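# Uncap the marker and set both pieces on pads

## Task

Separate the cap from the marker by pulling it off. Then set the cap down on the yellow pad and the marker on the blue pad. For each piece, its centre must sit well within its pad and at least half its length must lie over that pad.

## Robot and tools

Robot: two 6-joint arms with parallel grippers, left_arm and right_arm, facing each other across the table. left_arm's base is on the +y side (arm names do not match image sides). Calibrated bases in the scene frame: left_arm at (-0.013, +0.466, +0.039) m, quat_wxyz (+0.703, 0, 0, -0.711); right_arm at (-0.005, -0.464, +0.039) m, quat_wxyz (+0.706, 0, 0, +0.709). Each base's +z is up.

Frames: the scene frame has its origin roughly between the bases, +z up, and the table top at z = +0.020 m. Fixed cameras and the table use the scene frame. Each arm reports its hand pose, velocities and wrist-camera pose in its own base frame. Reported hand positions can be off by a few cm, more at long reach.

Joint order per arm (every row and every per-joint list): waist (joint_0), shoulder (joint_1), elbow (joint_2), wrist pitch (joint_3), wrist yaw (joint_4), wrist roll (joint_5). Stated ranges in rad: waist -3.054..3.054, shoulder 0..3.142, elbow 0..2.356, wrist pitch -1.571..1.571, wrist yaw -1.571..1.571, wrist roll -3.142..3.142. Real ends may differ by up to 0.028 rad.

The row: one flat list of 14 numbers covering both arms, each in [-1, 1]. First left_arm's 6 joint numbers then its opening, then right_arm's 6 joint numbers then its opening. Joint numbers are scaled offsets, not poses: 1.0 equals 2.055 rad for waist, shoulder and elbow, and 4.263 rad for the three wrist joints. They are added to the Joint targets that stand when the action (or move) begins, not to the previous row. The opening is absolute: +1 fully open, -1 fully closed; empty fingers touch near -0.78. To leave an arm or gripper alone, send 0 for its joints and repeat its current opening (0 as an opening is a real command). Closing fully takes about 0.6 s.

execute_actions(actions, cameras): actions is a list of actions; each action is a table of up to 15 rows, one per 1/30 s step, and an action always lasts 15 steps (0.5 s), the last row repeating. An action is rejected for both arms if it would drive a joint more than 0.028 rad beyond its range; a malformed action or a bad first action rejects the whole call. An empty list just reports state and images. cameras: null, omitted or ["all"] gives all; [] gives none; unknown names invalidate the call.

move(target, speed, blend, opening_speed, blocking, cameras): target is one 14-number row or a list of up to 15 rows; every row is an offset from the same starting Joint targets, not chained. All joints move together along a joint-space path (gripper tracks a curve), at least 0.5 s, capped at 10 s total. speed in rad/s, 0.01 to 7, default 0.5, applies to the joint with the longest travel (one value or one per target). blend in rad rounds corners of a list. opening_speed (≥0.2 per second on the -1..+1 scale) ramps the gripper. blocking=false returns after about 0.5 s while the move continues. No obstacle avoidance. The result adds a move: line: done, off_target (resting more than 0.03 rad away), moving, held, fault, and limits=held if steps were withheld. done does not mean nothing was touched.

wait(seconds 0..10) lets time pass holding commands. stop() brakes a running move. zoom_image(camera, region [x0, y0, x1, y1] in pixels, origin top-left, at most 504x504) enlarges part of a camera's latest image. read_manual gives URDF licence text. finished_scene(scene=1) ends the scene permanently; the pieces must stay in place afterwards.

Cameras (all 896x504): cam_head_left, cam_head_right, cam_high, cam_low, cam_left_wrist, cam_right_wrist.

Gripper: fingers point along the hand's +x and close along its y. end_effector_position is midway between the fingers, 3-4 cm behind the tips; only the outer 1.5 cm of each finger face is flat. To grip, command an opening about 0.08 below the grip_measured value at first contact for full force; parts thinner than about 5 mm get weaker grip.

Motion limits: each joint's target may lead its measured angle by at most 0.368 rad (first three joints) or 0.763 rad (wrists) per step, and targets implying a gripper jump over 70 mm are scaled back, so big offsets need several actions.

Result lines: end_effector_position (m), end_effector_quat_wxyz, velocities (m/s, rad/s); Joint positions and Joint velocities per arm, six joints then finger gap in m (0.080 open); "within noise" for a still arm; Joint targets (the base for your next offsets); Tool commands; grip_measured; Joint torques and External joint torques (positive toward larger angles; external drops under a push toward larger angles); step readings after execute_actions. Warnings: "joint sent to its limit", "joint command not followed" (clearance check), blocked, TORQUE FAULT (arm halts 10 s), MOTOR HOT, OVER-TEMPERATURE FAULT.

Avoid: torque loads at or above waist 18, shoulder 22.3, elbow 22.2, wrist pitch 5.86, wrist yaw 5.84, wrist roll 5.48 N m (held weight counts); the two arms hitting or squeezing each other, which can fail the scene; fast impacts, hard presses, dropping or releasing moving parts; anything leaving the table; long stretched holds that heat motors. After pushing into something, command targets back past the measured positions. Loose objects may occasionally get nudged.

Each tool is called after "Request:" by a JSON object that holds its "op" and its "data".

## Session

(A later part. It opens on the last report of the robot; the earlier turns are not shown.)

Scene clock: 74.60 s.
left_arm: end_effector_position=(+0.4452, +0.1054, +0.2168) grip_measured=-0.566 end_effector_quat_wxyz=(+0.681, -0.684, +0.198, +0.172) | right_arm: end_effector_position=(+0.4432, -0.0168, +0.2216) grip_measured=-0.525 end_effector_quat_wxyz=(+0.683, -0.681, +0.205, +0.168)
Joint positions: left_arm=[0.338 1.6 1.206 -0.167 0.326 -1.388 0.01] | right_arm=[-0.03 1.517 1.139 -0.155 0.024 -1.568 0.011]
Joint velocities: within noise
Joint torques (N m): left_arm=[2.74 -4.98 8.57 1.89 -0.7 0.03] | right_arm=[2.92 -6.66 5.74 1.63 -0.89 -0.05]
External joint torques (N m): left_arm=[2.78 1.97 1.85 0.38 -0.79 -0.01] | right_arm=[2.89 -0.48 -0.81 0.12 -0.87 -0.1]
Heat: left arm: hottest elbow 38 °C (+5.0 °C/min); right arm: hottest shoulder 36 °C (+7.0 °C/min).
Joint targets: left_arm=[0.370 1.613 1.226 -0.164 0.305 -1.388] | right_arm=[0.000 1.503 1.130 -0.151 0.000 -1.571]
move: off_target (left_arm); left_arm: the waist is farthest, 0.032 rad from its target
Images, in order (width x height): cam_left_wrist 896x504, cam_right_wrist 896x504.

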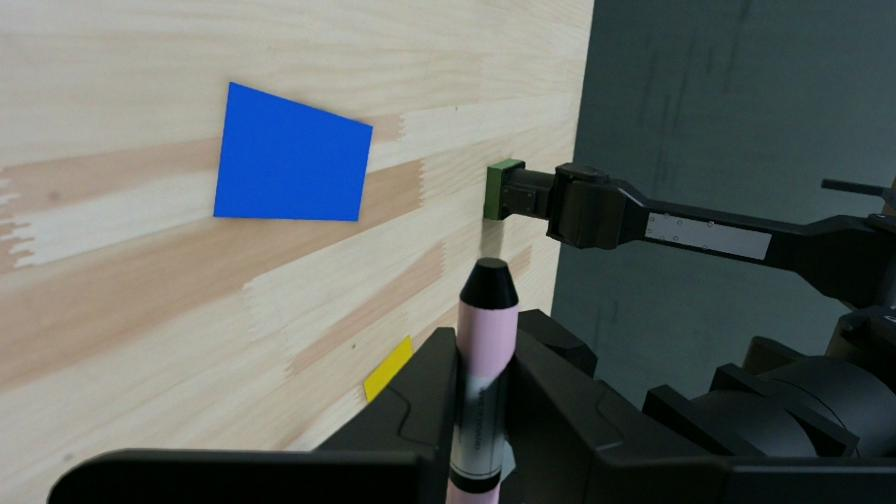

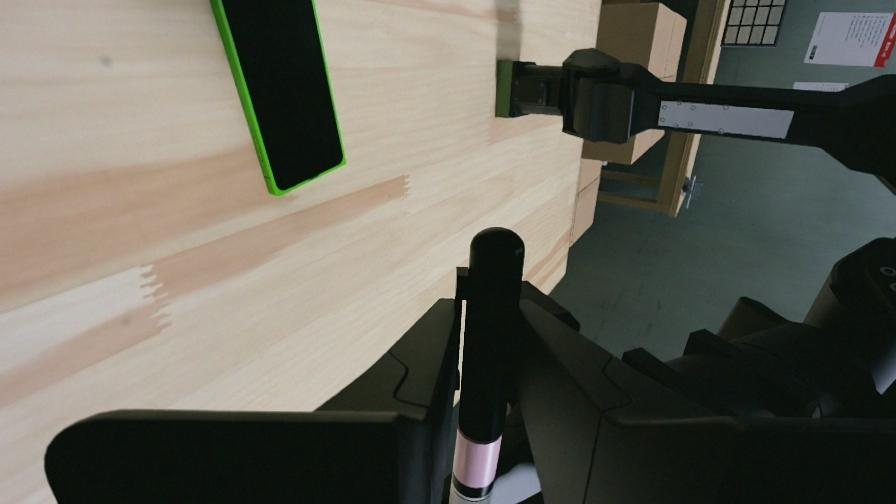

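Request:
{"op": "move", "data": {"target": [0,0,0,0,0,0,-0.9,0.0487,0,0,0,0.0204,0.0117,-0.9], "speed": 0.15, "cameras": ["cam_left_wrist","cam_right_wrist"]}}

Scene clock: 76.93 s.
left_arm: end_effector_position=(+0.4471, +0.0957, +0.2174) grip_measured=-0.566 end_effector_quat_wxyz=(+0.681, -0.684, +0.207, +0.160) | right_arm: end_effector_position=(+0.4430, +0.0016, +0.2223) grip_measured=-0.525 end_effector_quat_wxyz=(+0.683, -0.681, +0.217, +0.153)
Joint positions: left_arm=[0.321 1.6 1.207 -0.168 0.342 -1.388 0.01] | right_arm=[0.046 1.517 1.139 -0.155 0.127 -1.521 0.011]
Joint velocities: within noise
Joint torques (N m): left_arm=[4.41 -4.97 8.55 1.91 -1.21 0.02] | right_arm=[5.37 -6.64 5.74 1.62 -1.43 0.03]
External joint torques (N m): left_arm=[4.41 2.04 1.77 0.37 -1.29 -0.03] | right_arm=[5.33 -0.44 -0.85 0.1 -1.44 -0.01]
Heat: left arm: hottest elbow 38 °C (+4.0 °C/min); right arm: hottest shoulder 36 °C (+7.0 °C/min).
Joint targets: left_arm=[0.370 1.613 1.226 -0.164 0.305 -1.388] | right_arm=[0.100 1.503 1.130 -0.151 0.087 -1.521]
move: off_target (left_arm, right_arm); left_arm: the waist is farthest, 0.049 rad from its target; right_arm: the waist is farthest, 0.054 rad from its target
Images, in order (width x height): cam_left_wrist 896x504, cam_right_wrist 896x504.

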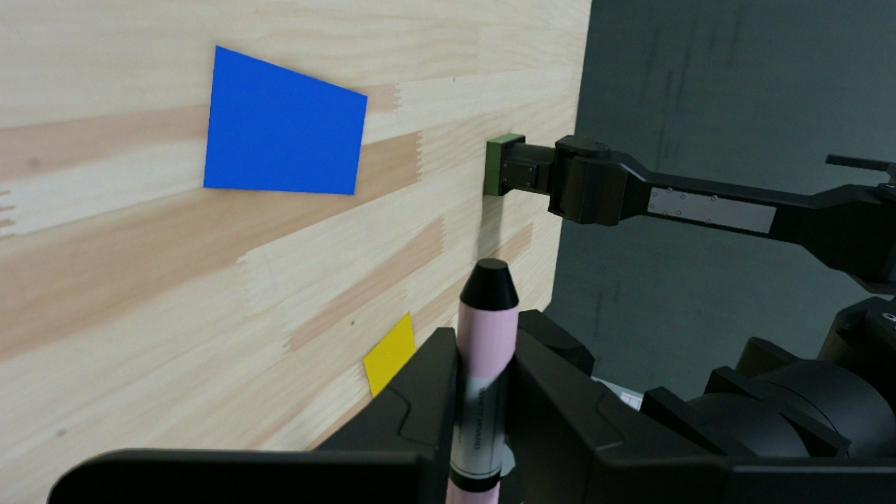

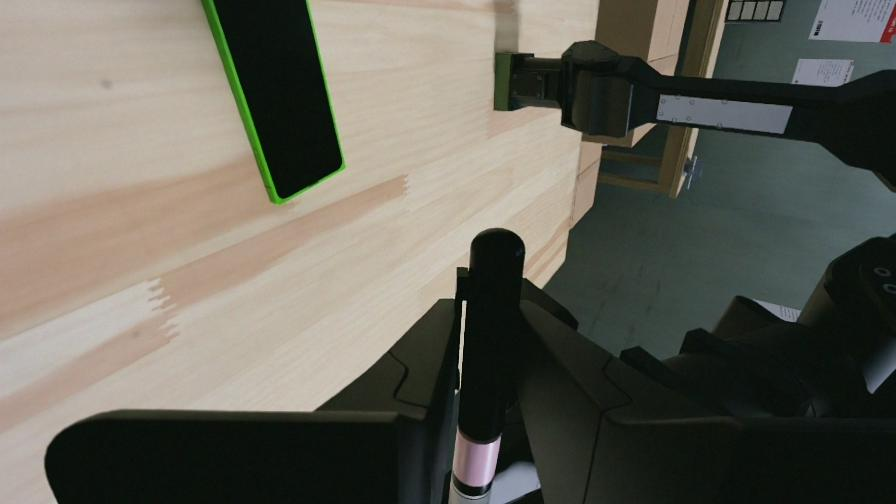

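Request:
{"op": "move", "data": {"target": [0.022,0,0,0,0.009,0,-1,0.022,0,0,0,0.009,0,-1], "speed": 0.15, "cameras": ["cam_left_wrist","cam_right_wrist"]}}

Scene clock: 79.43 s.
left_arm: end_effector_position=(+0.4468, +0.0900, +0.2190) grip_measured=-0.566 end_effector_quat_wxyz=(+0.676, -0.689, +0.221, +0.140) | right_arm: end_effector_position=(+0.4428, -0.0013, +0.2238) grip_measured=-0.525 end_effector_quat_wxyz=(+0.677, -0.687, +0.230, +0.135)
Joint positions: left_arm=[0.326 1.601 1.208 -0.168 0.396 -1.388 0.01] | right_arm=[0.059 1.517 1.139 -0.151 0.185 -1.519 0.011]
Joint velocities: within noise
Joint torques (N m): left_arm=[1.41 -6.32 6.31 1.6 -0.15 0.01] | right_arm=[1.65 -5.2 6.65 1.33 -0.2 0]
External joint torques (N m): left_arm=[1.38 0.62 -0.38 0.11 -0.25 -0.03] | right_arm=[1.7 0.93 0.16 -0.15 -0.24 -0.04]
Heat: left arm: hottest elbow 38 °C (+4.0 °C/min); right arm: hottest shoulder 36 °C (+7.1 °C/min).
Joint targets: left_arm=[0.344 1.601 1.208 -0.168 0.390 -1.388] | right_arm=[0.075 1.517 1.139 -0.151 0.178 -1.520]
blocked (left_arm)
move: off_target (left_arm, right_arm); left_arm: the waist is farthest, 0.089 rad from its target; right_arm: the waist is farthest, 0.086 rad from its target
Images, in order (width x height): cam_left_wrist 896x504, cam_right_wrist 896x504.

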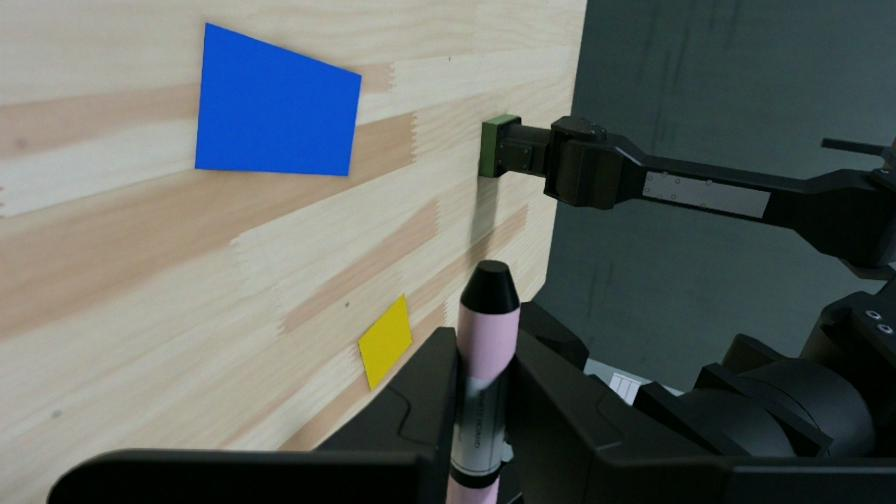

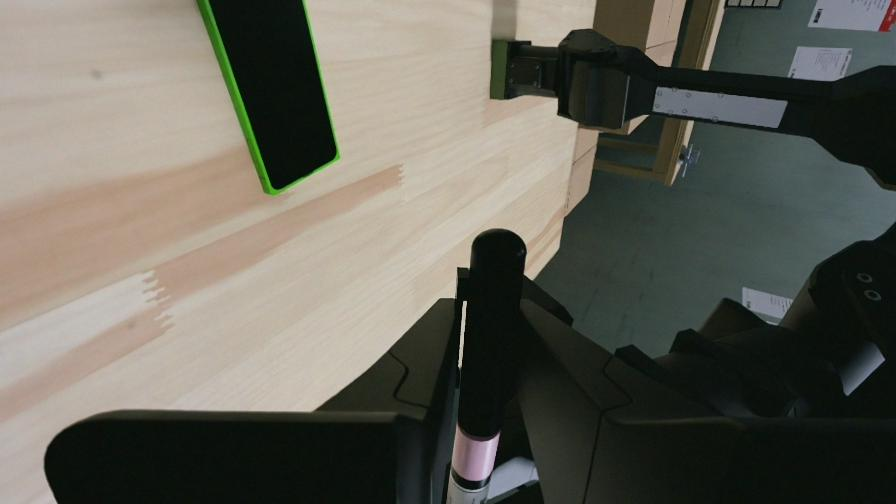

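Request:
{"op": "move", "data": {"target": [0.075,0,0,0,0.03,0,-1,0.075,0,0,0,0.03,0,-1], "speed": 0.8, "cameras": ["cam_left_wrist","cam_right_wrist"]}}

Scene clock: 82.20 s.
left_arm: end_effector_position=(+0.4269, +0.1469, +0.2232) grip_measured=-0.566 end_effector_quat_wxyz=(-0.652, +0.718, -0.192, -0.147) | right_arm: end_effector_position=(+0.4368, +0.0554, +0.2255) grip_measured=-0.525 end_effector_quat_wxyz=(-0.652, +0.714, -0.208, -0.148)
Joint positions: left_arm=[0.497 1.601 1.208 -0.168 0.517 -1.388 0.01] | right_arm=[0.228 1.517 1.139 -0.153 0.302 -1.52 0.011]
Joint velocities: within noise
Joint torques (N m): left_arm=[0.02 -6.28 6.3 1.61 0.14 0] | right_arm=[0.12 -5.23 6.61 1.47 0.21 0.01]
External joint torques (N m): left_arm=[0.1 0.76 -0.49 0.09 -0.01 -0.04] | right_arm=[0.11 0.93 0.07 -0.03 0.15 -0.03]
Heat: left arm: hottest elbow 38 °C (+4.1 °C/min); right arm: hottest shoulder 36 °C (+6.1 °C/min).
Joint targets: left_arm=[0.498 1.601 1.208 -0.168 0.518 -1.388] | right_arm=[0.229 1.517 1.139 -0.151 0.306 -1.520]
move: done
Images, in order (width x height): cam_left_wrist 896x504, cam_right_wrist 896x504.

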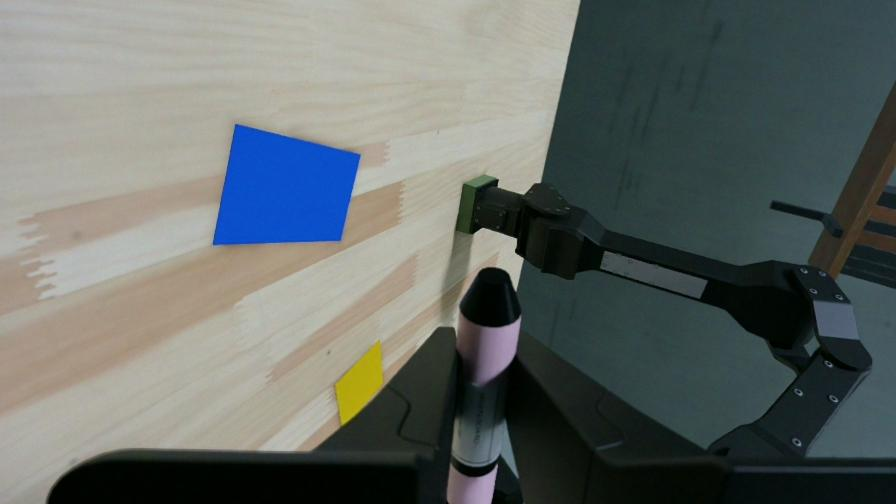

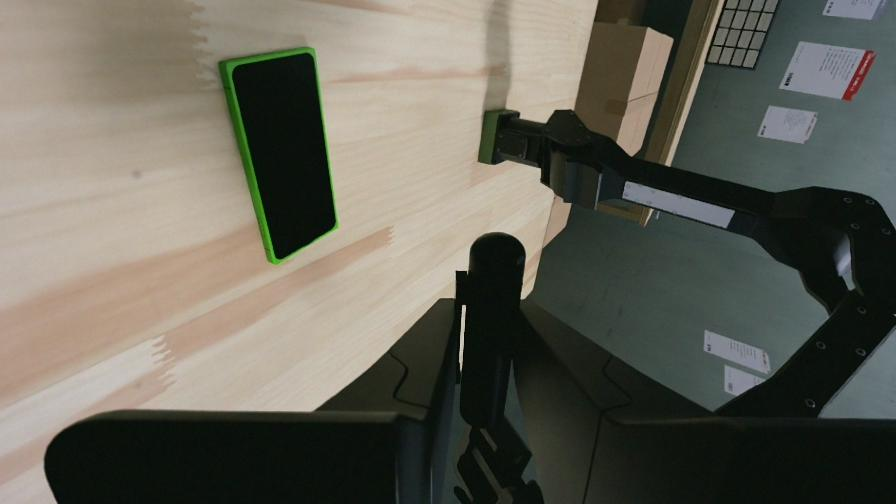

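Request:
{"op": "move", "data": {"target": [0,0,0,0,0,0,-0.85,0.1982,0.0547,-0.0057,-0.2153,-0.0718,0.1023,-0.75], "speed": 0.9, "cameras": ["cam_right_wrist","cam_high"]}}

Scene clock: 91.20 s.
left_arm: end_effector_position=(+0.4269, +0.1469, +0.2232) grip_measured=-0.566 end_effector_quat_wxyz=(-0.652, +0.718, -0.192, -0.147) | right_arm: end_effector_position=(+0.2277, +0.1662, +0.0876) grip_measured=-0.525 end_effector_quat_wxyz=(-0.467, +0.540, -0.456, -0.532)
Joint positions: left_arm=[0.497 1.601 1.208 -0.168 0.517 -1.388 0.01] | right_arm=[0.634 1.622 1.136 -1.067 0.007 -1.086 0.011]
Joint velocities: within noise
Joint torques (N m): left_arm=[0.13 -6.29 6.33 1.6 0.15 0] | right_arm=[0.22 -3.96 4.62 0.21 -0.3 0.04]
External joint torques (N m): left_arm=[0.16 0.54 -0.3 0.13 0 -0.04] | right_arm=[0.2 1.7 -0.71 -0.14 -0.25 0.04]
Heat: left arm: hottest elbow 37 °C (+2.0 °C/min); right arm: hottest shoulder 36 °C (+5.1 °C/min).
Joint targets: left_arm=[0.498 1.601 1.208 -0.168 0.518 -1.388] | right_arm=[0.636 1.629 1.128 -1.069 0.000 -1.084]
move: done
Images, in order (width x height): cam_high 896x504, cam_right_wrist 896x504.

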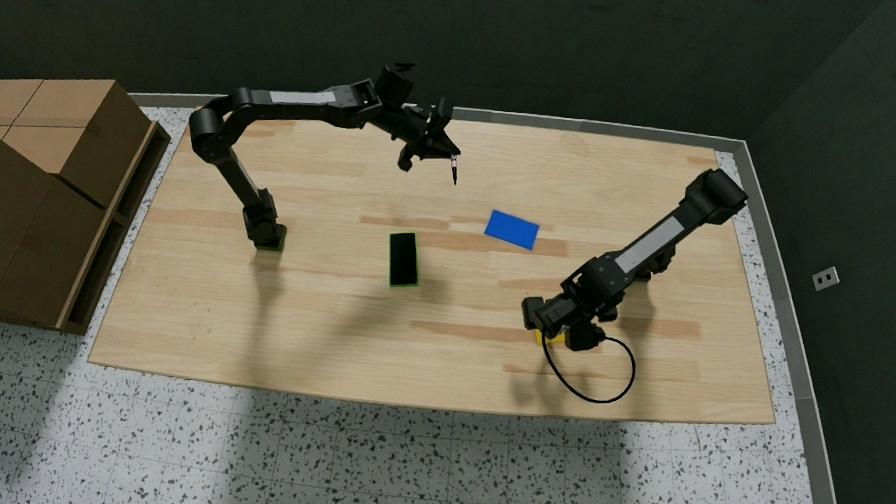

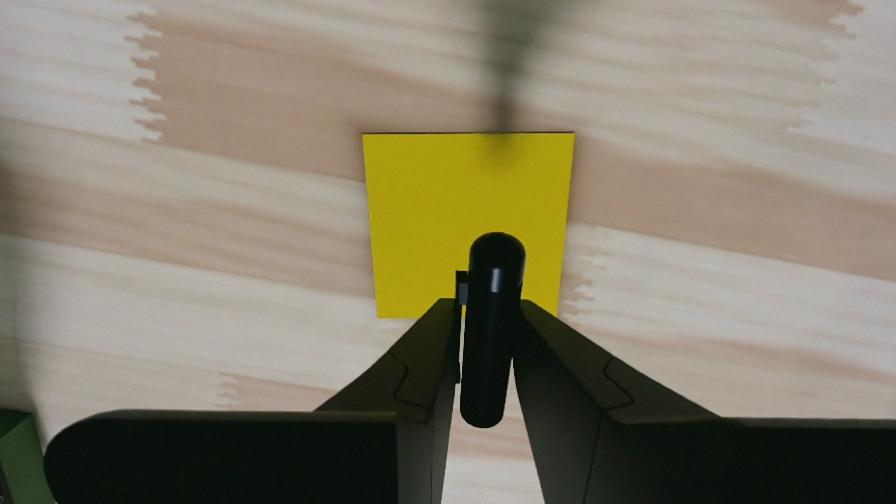

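Request:
{"op": "move", "data": {"target": [0,0,0,0,0,0,-0.85,0,0.0433,-0.077,0.058,0,0,-0.75], "speed": 0.35, "cameras": ["cam_right_wrist"]}}

Scene clock: 93.60 s.
left_arm: end_effector_position=(+0.4269, +0.1469, +0.2232) grip_measured=-0.566 end_effector_quat_wxyz=(-0.652, +0.718, -0.192, -0.147) | right_arm: end_effector_position=(+0.2280, +0.1665, +0.0275) grip_measured=-0.525 end_effector_quat_wxyz=(-0.466, +0.539, -0.457, -0.532)
Joint positions: left_arm=[0.497 1.601 1.208 -0.168 0.517 -1.388 0.01] | right_arm=[0.634 1.711 0.979 -0.824 0.007 -1.086 0.011]
Joint velocities: within noise
Joint torques (N m): left_arm=[0.1 -6.3 6.32 1.6 0.13 0] | right_arm=[0.25 -4.17 4.06 0.42 -0.29 0.03]
External joint torques (N m): left_arm=[0.15 0.74 -0.47 0.08 -0.02 -0.04] | right_arm=[0.26 1.73 -0.83 0.09 -0.26 0.03]
Heat: left arm: hottest elbow 37 °C (+2.0 °C/min); right arm: hottest shoulder 36 °C (+5.0 °C/min).
Joint targets: left_arm=[0.498 1.601 1.208 -0.168 0.518 -1.388] | right_arm=[0.636 1.718 0.969 -0.822 0.000 -1.084]
move: done
Images, in order (width x height): cam_right_wrist 896x504.

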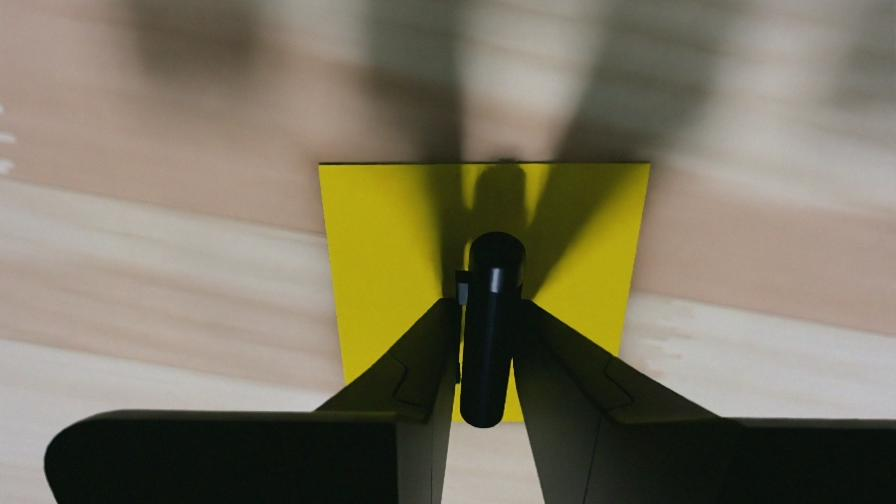

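Request:
{"op": "move", "data": {"target": [0,0,0,0,0,0,-0.85,0,0,-0.005,0.002,0,0,-0.75], "speed": 0.2, "cameras": []}}

Request:
{"op": "move", "data": {"target": [0,0,0,0,0,0,-0.85,0,0,0,0,0,0,0.1], "opening_speed": 0.8, "cameras": ["cam_right_wrist"]}}

Scene clock: 96.27 s.
left_arm: end_effector_position=(+0.4269, +0.1469, +0.2232) grip_measured=-0.566 end_effector_quat_wxyz=(-0.652, +0.718, -0.192, -0.147) | right_arm: end_effector_position=(+0.2278, +0.1664, +0.0261) grip_measured=-0.525 end_effector_quat_wxyz=(-0.467, +0.539, -0.456, -0.532)
Joint positions: left_arm=[0.497 1.601 1.208 -0.168 0.517 -1.388 0.01] | right_arm=[0.634 1.711 0.972 -0.815 0.006 -1.086 0.011]
Joint velocities: within noise
Joint torques (N m): left_arm=[0.13 -6.28 6.31 1.6 0.14 0] | right_arm=[0.24 -4.15 3.66 0.41 -0.28 0.04]
External joint torques (N m): left_arm=[0.13 0.68 -0.41 0.1 0 -0.04] | right_arm=[0.26 1.67 -1.19 0.08 -0.25 0.04]
Heat: left arm: hottest elbow 37 °C (+2.0 °C/min); right arm: hottest shoulder 36 °C (+5.1 °C/min).
Joint targets: left_arm=[0.498 1.601 1.208 -0.168 0.518 -1.388] | right_arm=[0.636 1.718 0.959 -0.813 0.000 -1.084]
move: done
No camera images: "cameras" was empty.

Scene clock: 97.70 s.
left_arm: end_effector_position=(+0.4269, +0.1469, +0.2232) grip_measured=-0.566 end_effector_quat_wxyz=(-0.652, +0.718, -0.192, -0.147) | right_arm: end_effector_position=(+0.2269, +0.1657, +0.0252) grip_measured=+0.095 end_effector_quat_wxyz=(-0.465, +0.539, -0.457, -0.533)
Joint positions: left_arm=[0.497 1.601 1.208 -0.168 0.517 -1.388 0.01] | right_arm=[0.634 1.711 0.968 -0.814 0.006 -1.086 0.039]
Joint velocities: within noise
Joint torques (N m): left_arm=[0.1 -6.3 6.33 1.6 0.13 0.01] | right_arm=[0.25 -4.14 4.04 0.36 -0.27 0.04]
External joint torques (N m): left_arm=[0.13 0.76 -0.49 0.07 -0.01 -0.04] | right_arm=[0.22 1.7 -0.77 0.05 -0.23 0.04]
Heat: left arm: hottest elbow 37 °C (+1.0 °C/min); right arm: hottest elbow 36 °C (+2.0 °C/min).
Joint targets: left_arm=[0.498 1.601 1.208 -0.168 0.518 -1.388] | right_arm=[0.636 1.718 0.959 -0.813 0.000 -1.084]
move: done
Images, in order (width x height): cam_right_wrist 896x504.

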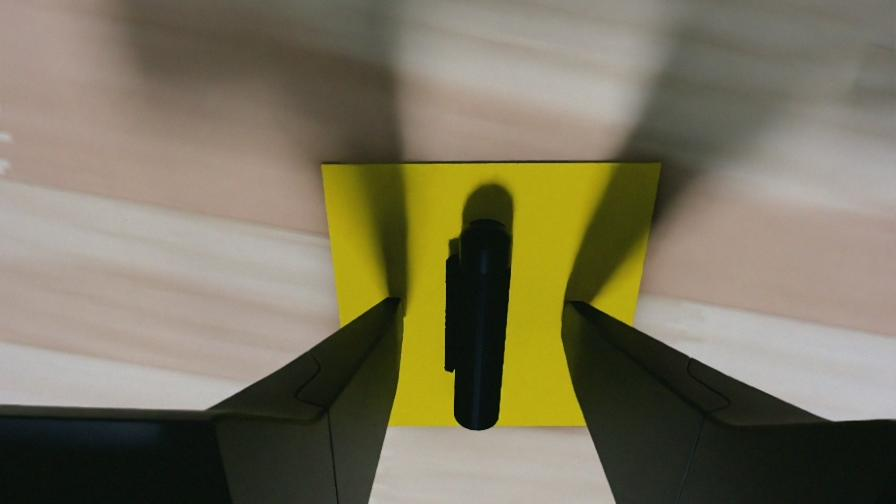

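Request:
{"op": "move", "data": {"target": [[0,0,0,0,0,0,-0.85,0,-0.0433,0.0822,-0.06,0,0,0.1],[-0.1775,-0.0323,-0.0323,0.0081,-0.0976,-0.029,-0.85,-0.3095,-0.2537,0.0556,0.0968,0,-0.1142,0.5]], "speed": [0.5,0.8]}}

Scene clock: 106.83 s.
left_arm: end_effector_position=(+0.4488, +0.0443, +0.2161) grip_measured=-0.566 end_effector_quat_wxyz=(+0.681, -0.683, +0.182, +0.191) | right_arm: end_effector_position=(+0.3646, +0.0006, +0.2706) grip_measured=+0.495 end_effector_quat_wxyz=(+0.683, -0.683, +0.184, +0.183)
Joint positions: left_arm=[0.133 1.551 1.151 -0.137 0.104 -1.509 0.01] | right_arm=[0.003 1.205 1.084 -0.405 0.004 -1.569 0.057]
Joint velocities: within noise
Joint torques (N m): left_arm=[0.18 -7.7 5.25 1.96 -0.11 -0.07] | right_arm=[-0.23 -4.16 5.64 1.64 -0.17 -0.05]
External joint torques (N m): left_arm=[0.16 -1.06 -1.53 0.4 -0.11 -0.11] | right_arm=[-0.23 -0.15 -0.97 0.1 -0.14 -0.09]
Heat: left arm: hottest elbow 36 °C (+0.0 °C/min); right arm: hottest elbow 36 °C (+2.0 °C/min).
Joint targets: left_arm=[0.133 1.534 1.141 -0.133 0.102 -1.512] | right_arm=[0.000 1.197 1.073 -0.401 0.000 -1.571]
move: done

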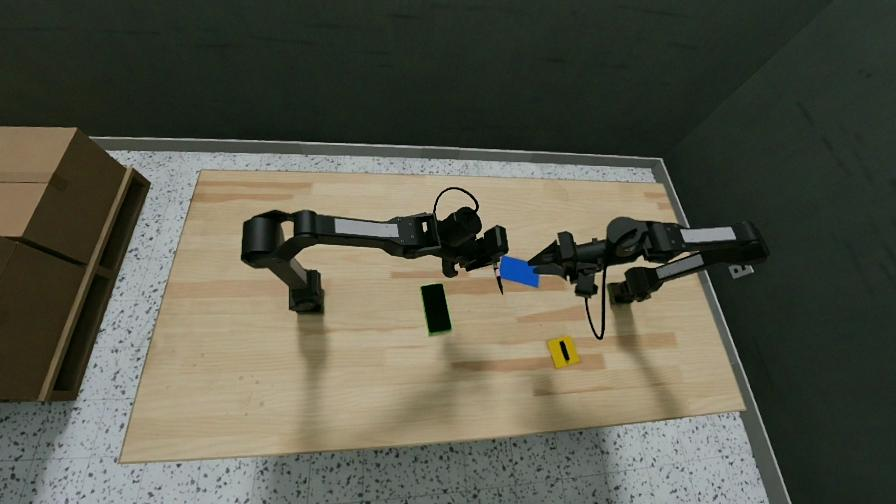

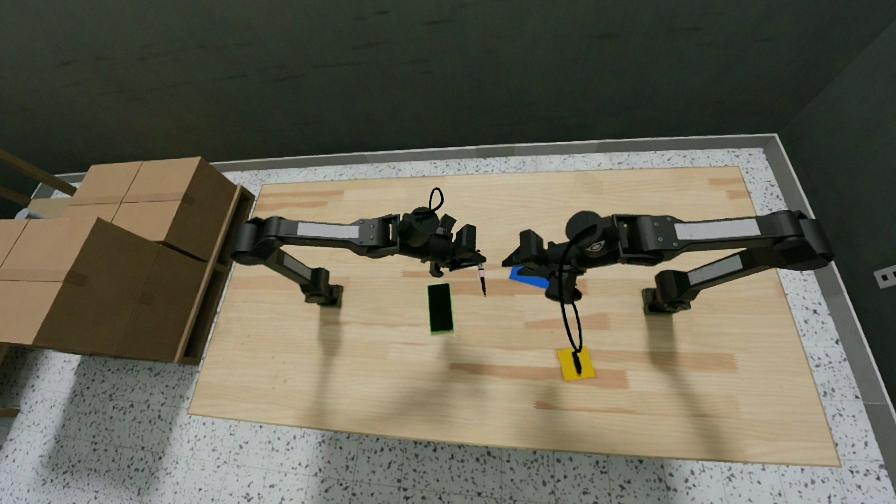

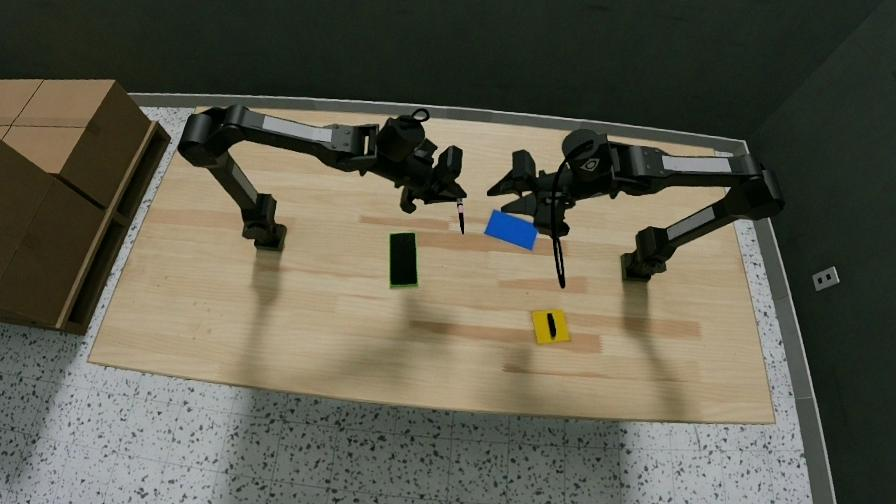

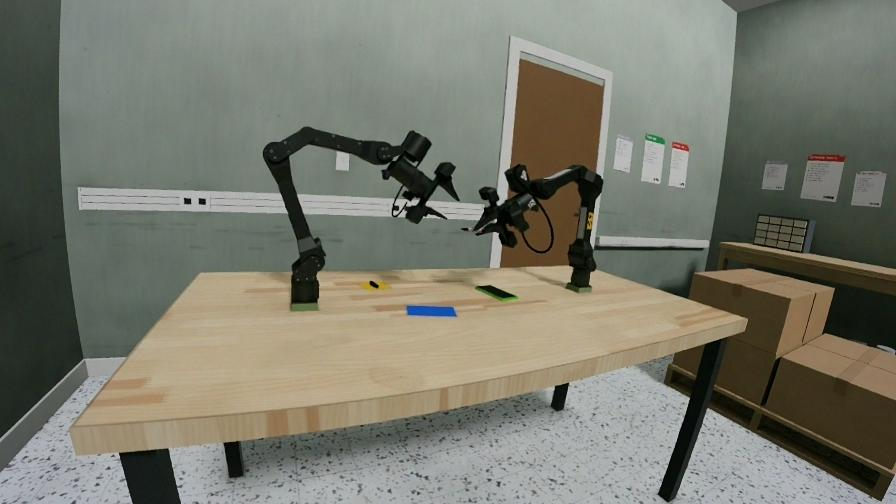

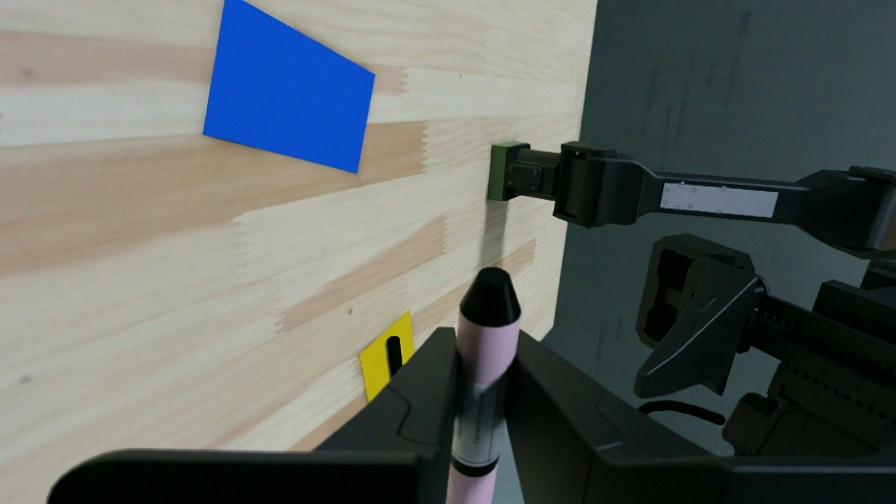

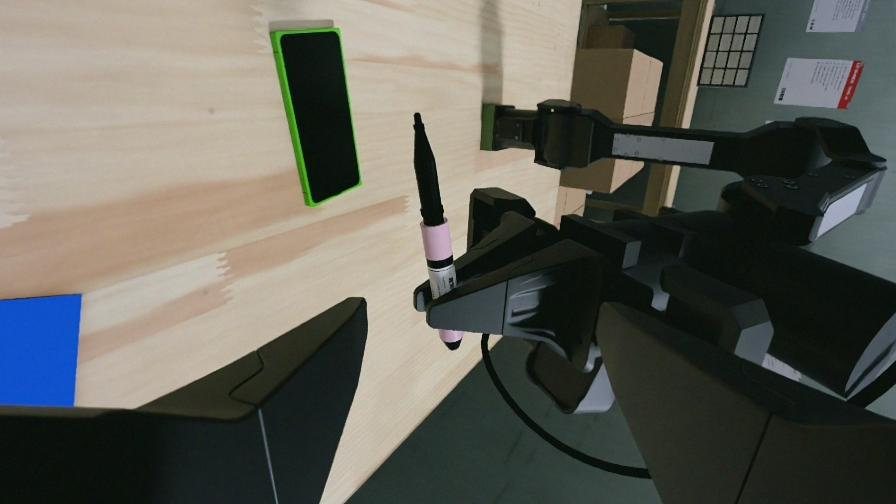

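Request:
{"op": "move", "data": {"target": [0,0,0,0,0,0,-0.85,-0.0074,0.1199,-0.0109,0.0633,-0.0031,-0.0326,0.5], "speed": 0.35, "cameras": ["cam_left_wrist","cam_right_wrist"]}}

Scene clock: 116.03 s.
left_arm: end_effector_position=(+0.4487, +0.0443, +0.2160) grip_measured=-0.566 end_effector_quat_wxyz=(+0.681, -0.683, +0.183, +0.191) | right_arm: end_effector_position=(+0.4249, -0.0040, +0.2237) grip_measured=+0.496 end_effector_quat_wxyz=(-0.638, +0.727, -0.168, -0.189)
Joint positions: left_arm=[0.133 1.551 1.151 -0.137 0.104 -1.509 0.01] | right_arm=[-0.012 1.437 1.06 -0.135 -0.007 -1.707 0.057]
Joint velocities: within noise
Joint torques (N m): left_arm=[-0.01 -7.74 5.22 1.94 -0.1 -0.07] | right_arm=[-0.26 -4.16 5.72 1.64 -0.27 -0.06]
External joint torques (N m): left_arm=[-0.01 -1.02 -1.62 0.36 -0.11 -0.11] | right_arm=[-0.26 1.45 -0.88 0.11 -0.24 -0.1]
Heat: left arm: hottest elbow 36 °C (+0.0 °C/min); right arm: hottest elbow 36 °C (+1.0 °C/min).
Joint targets: left_arm=[0.133 1.534 1.141 -0.133 0.102 -1.512] | right_arm=[-0.015 1.443 1.051 -0.131 -0.014 -1.710]
move: done
Images, in order (width x height): cam_left_wrist 896x504, cam_right_wrist 896x504.

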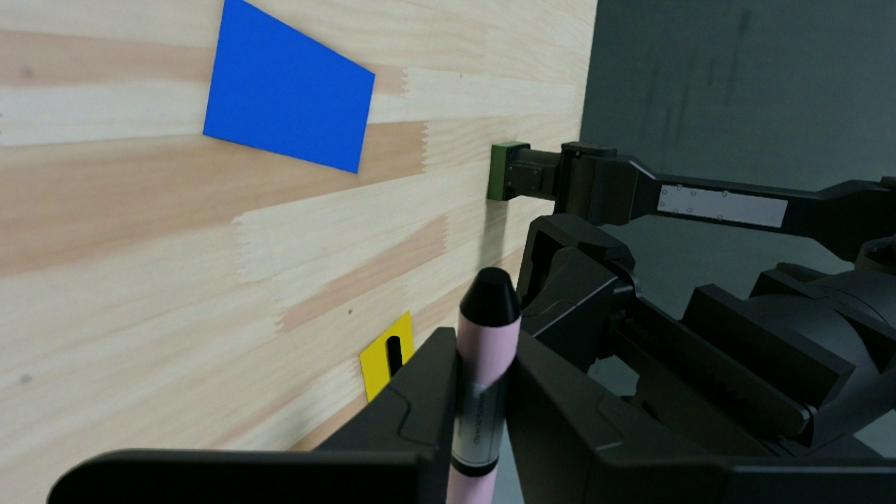

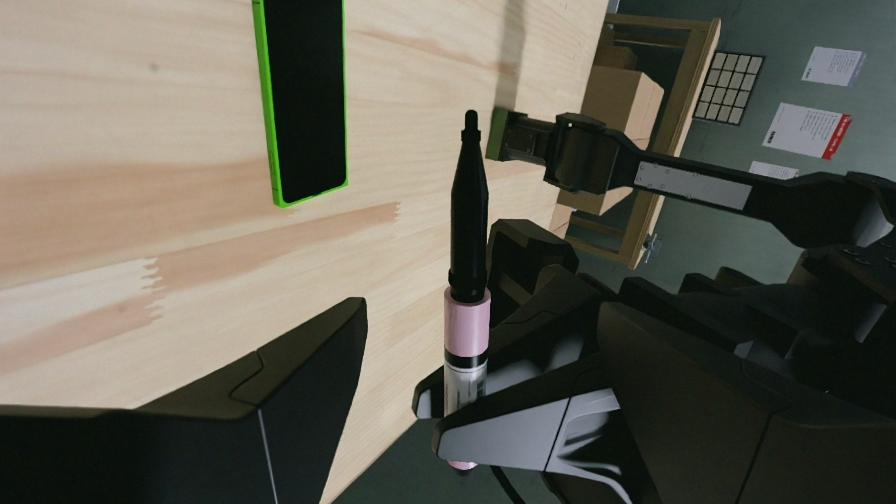

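Request:
{"op": "move", "data": {"target": [0,0,0,0,0,0,-0.85,0,0.019,-0.0022,0.01,0,0,0.5], "speed": 0.3, "cameras": ["cam_right_wrist"]}}

Scene clock: 119.57 s.
left_arm: end_effector_position=(+0.4487, +0.0443, +0.2160) grip_measured=-0.566 end_effector_quat_wxyz=(+0.681, -0.683, +0.183, +0.191) | right_arm: end_effector_position=(+0.4334, -0.0041, +0.2148) grip_measured=+0.496 end_effector_quat_wxyz=(-0.638, +0.728, -0.168, -0.189)
Joint positions: left_arm=[0.133 1.551 1.151 -0.137 0.104 -1.509 0.01] | right_arm=[-0.012 1.475 1.057 -0.093 -0.007 -1.707 0.057]
Joint velocities: within noise
Joint torques (N m): left_arm=[0.02 -7.76 5.24 1.95 -0.1 -0.06] | right_arm=[-0.25 -4.24 5.6 1.63 -0.26 -0.06]
External joint torques (N m): left_arm=[0.04 -1.15 -1.54 0.39 -0.11 -0.11] | right_arm=[-0.3 1.64 -0.96 0.11 -0.23 -0.1]
Heat: left arm: hottest elbow 36 °C (+0.0 °C/min); right arm: hottest elbow 37 °C (+2.0 °C/min).
Joint targets: left_arm=[0.133 1.534 1.141 -0.133 0.102 -1.512] | right_arm=[-0.015 1.482 1.046 -0.088 -0.013 -1.710]
move: done
Images, in order (width x height): cam_right_wrist 896x504.

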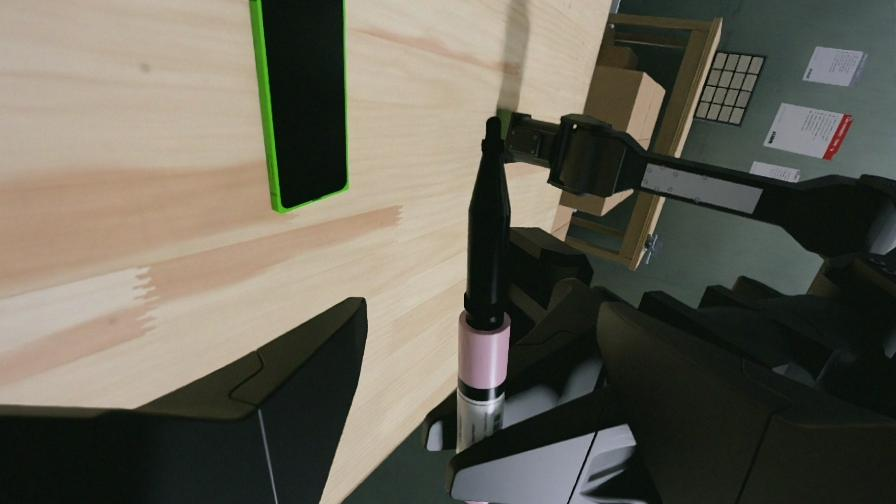

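Request:
{"op": "move", "data": {"target": [0,0,0,0,0,0,-0.85,0.0105,0,0,0,0.0042,0,0.5], "speed": 0.3, "cameras": ["cam_right_wrist"]}}

Request:
{"op": "move", "data": {"target": [0,0,0,0,0,0,-0.85,0,0,0,0,0,0,-0.8], "opening_speed": 1.0, "cameras": ["cam_right_wrist","cam_left_wrist"]}}

Scene clock: 122.40 s.
left_arm: end_effector_position=(+0.4487, +0.0443, +0.2160) grip_measured=-0.566 end_effector_quat_wxyz=(+0.681, -0.683, +0.183, +0.191) | right_arm: end_effector_position=(+0.4334, +0.0019, +0.2149) grip_measured=+0.496 end_effector_quat_wxyz=(-0.636, +0.730, -0.164, -0.192)
Joint positions: left_arm=[0.133 1.551 1.151 -0.137 0.104 -1.509 0.01] | right_arm=[0.004 1.475 1.057 -0.092 -0.001 -1.707 0.057]
Joint velocities: within noise
Joint torques (N m): left_arm=[0 -7.72 5.22 1.95 -0.1 -0.06] | right_arm=[0.32 -4.24 5.6 1.63 0.17 -0.06]
External joint torques (N m): left_arm=[-0.07 -1.03 -1.62 0.37 -0.1 -0.11] | right_arm=[0.31 1.62 -0.93 0.12 0.19 -0.1]
Heat: left arm: hottest shoulder 36 °C (+8.1 °C/min); right arm: hottest elbow 37 °C (+2.0 °C/min).
Joint targets: left_arm=[0.133 1.534 1.141 -0.133 0.102 -1.512] | right_arm=[0.007 1.482 1.046 -0.088 0.005 -1.710]
move: done
Images, in order (width x height): cam_right_wrist 896x504.

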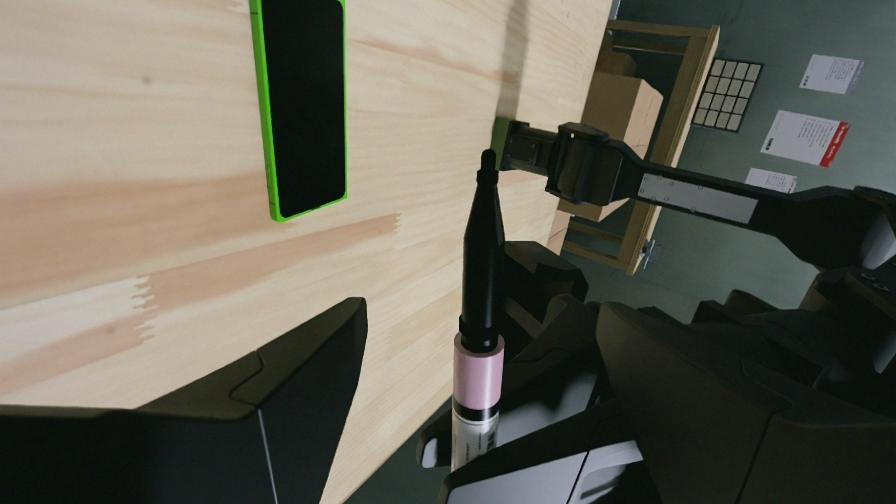

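Scene clock: 123.90 s.
left_arm: end_effector_position=(+0.4485, +0.0442, +0.2165) grip_measured=-0.566 end_effector_quat_wxyz=(+0.681, -0.683, +0.182, +0.190) | right_arm: end_effector_position=(+0.4333, +0.0018, +0.2142) grip_measured=-0.602 end_effector_quat_wxyz=(-0.635, +0.729, -0.165, -0.192)
Joint positions: left_arm=[0.133 1.55 1.151 -0.137 0.104 -1.51 0.01] | right_arm=[0.004 1.476 1.056 -0.092 0 -1.707 0.008]
Joint velocities: within noise
Joint torques (N m): left_arm=[-0.03 -7.58 5.28 1.94 -0.1 -0.06] | right_arm=[0.3 -4.26 5.7 1.63 0.16 -0.05]
External joint torques (N m): left_arm=[-0.05 -0.91 -1.54 0.38 -0.1 -0.11] | right_arm=[0.28 1.59 -0.83 0.11 0.18 -0.09]
Heat: left arm: hottest shoulder 36 °C (+8.0 °C/min); right arm: hottest elbow 37 °C (+2.0 °C/min).
Joint targets: left_arm=[0.133 1.534 1.141 -0.133 0.102 -1.512] | right_arm=[0.007 1.482 1.046 -0.088 0.005 -1.710]
move: done
Images, in order (width x height): cam_left_wrist 896x504, cam_right_wrist 896x504.

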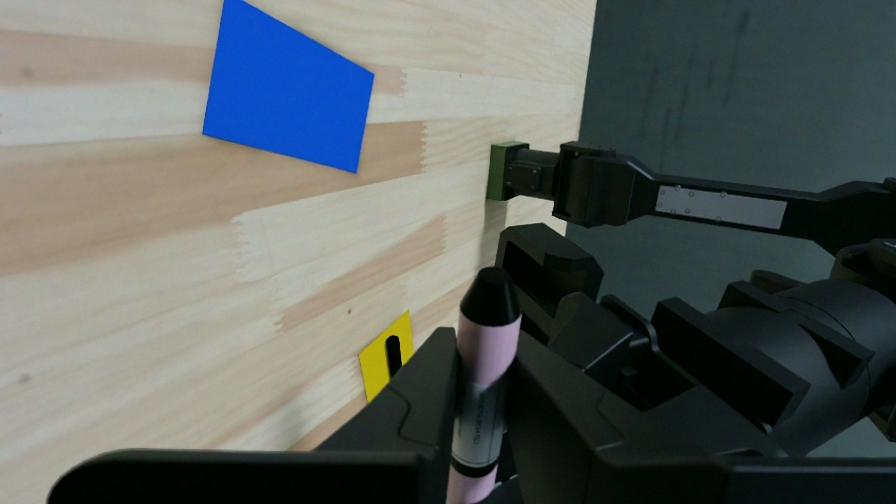

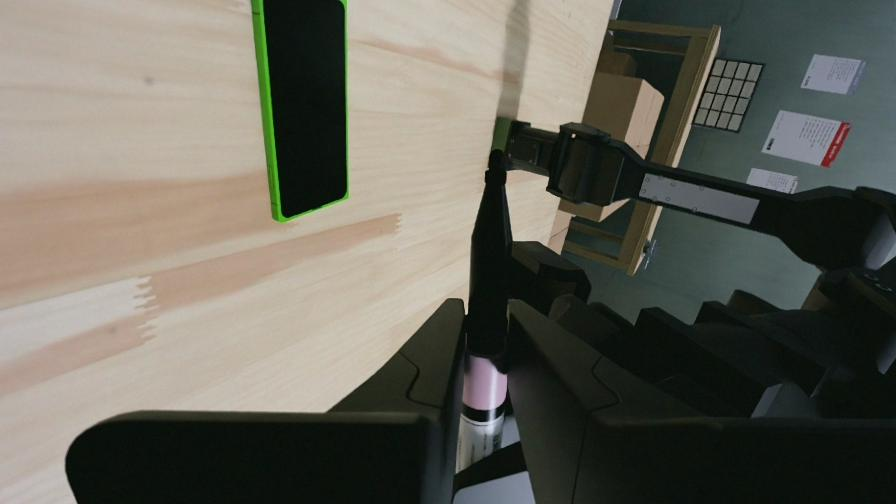

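Request:
{"op": "move", "data": {"target": [[0,0,0,0,0,0,0.2,0,0,0,0,0,0,-0.85],[0.0186,-0.1487,-0.0322,-0.0568,0.0077,0,0.2,0,0,0,0,0,0,-0.85],[0.0186,-0.1487,-0.0322,-0.0568,0.0077,0,0.2,-0.1275,0.1697,0.1542,-0.2381,-0.0012,0.4044,-0.85]], "speed": [0.5,0.5,0.9], "opening_speed": 1.2, "cameras": ["cam_high","cam_right_wrist","cam_left_wrist"]}}

Scene clock: 136.33 s.
left_arm: end_effector_position=(+0.3706, +0.0429, +0.2655) grip_measured=+0.197 end_effector_quat_wxyz=(+0.676, -0.690, +0.176, +0.189) | right_arm: end_effector_position=(+0.3189, -0.0825, +0.0820) grip_measured=-0.602 end_effector_quat_wxyz=(+0.698, +0.094, +0.703, -0.093)
Joint positions: left_arm=[0.169 1.239 1.085 -0.375 0.133 -1.51 0.044] | right_arm=[-0.253 1.823 1.346 -1.102 0 0.011 0.008]
Joint velocities: within noise
Joint torques (N m): left_arm=[0.25 -4.85 5.27 1.6 0.03 -0.05] | right_arm=[-0.16 -5.04 7.06 0.21 0 0.07]
External joint torques (N m): left_arm=[0.2 -0.51 -1.52 0.05 0.03 -0.1] | right_arm=[-0.14 2.07 1.77 -0.09 -0.01 0.07]
Heat: left arm: hottest elbow 36 °C (-2.0 °C/min); right arm: hottest elbow 37 °C (+2.0 °C/min).
Joint targets: left_arm=[0.171 1.229 1.075 -0.375 0.135 -1.512] | right_arm=[-0.255 1.831 1.363 -1.103 -0.001 0.014]
move: done
Images, in order (width x height): cam_high 896x504, cam_left_wrist 896x504, cam_right_wrist 896x504.

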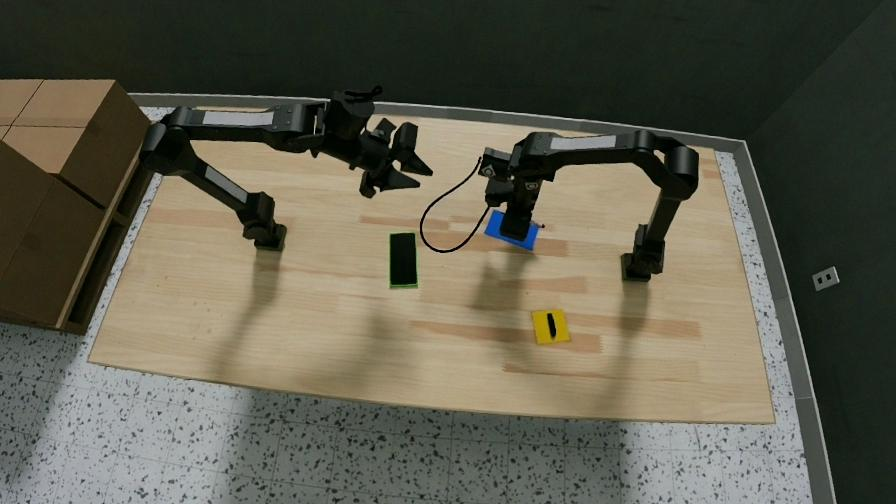

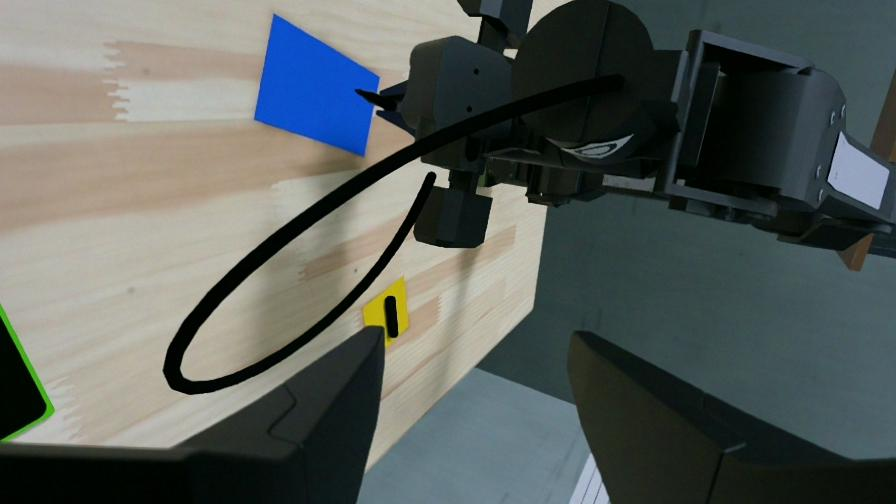

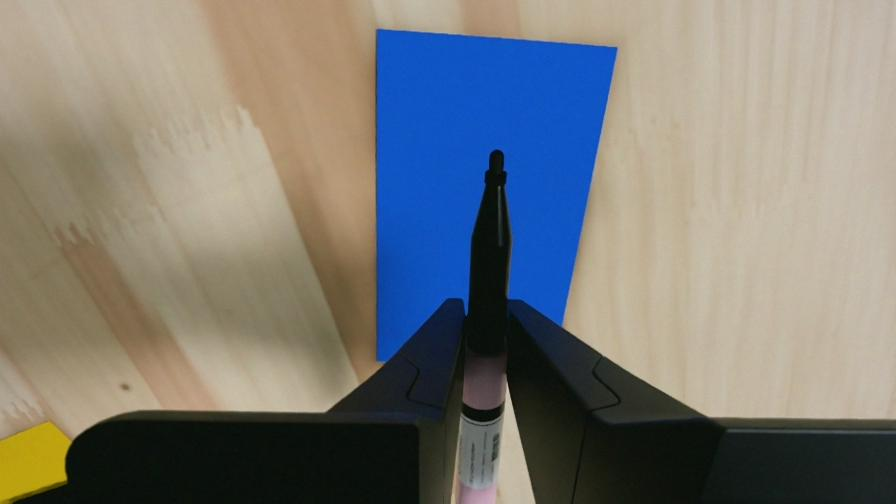

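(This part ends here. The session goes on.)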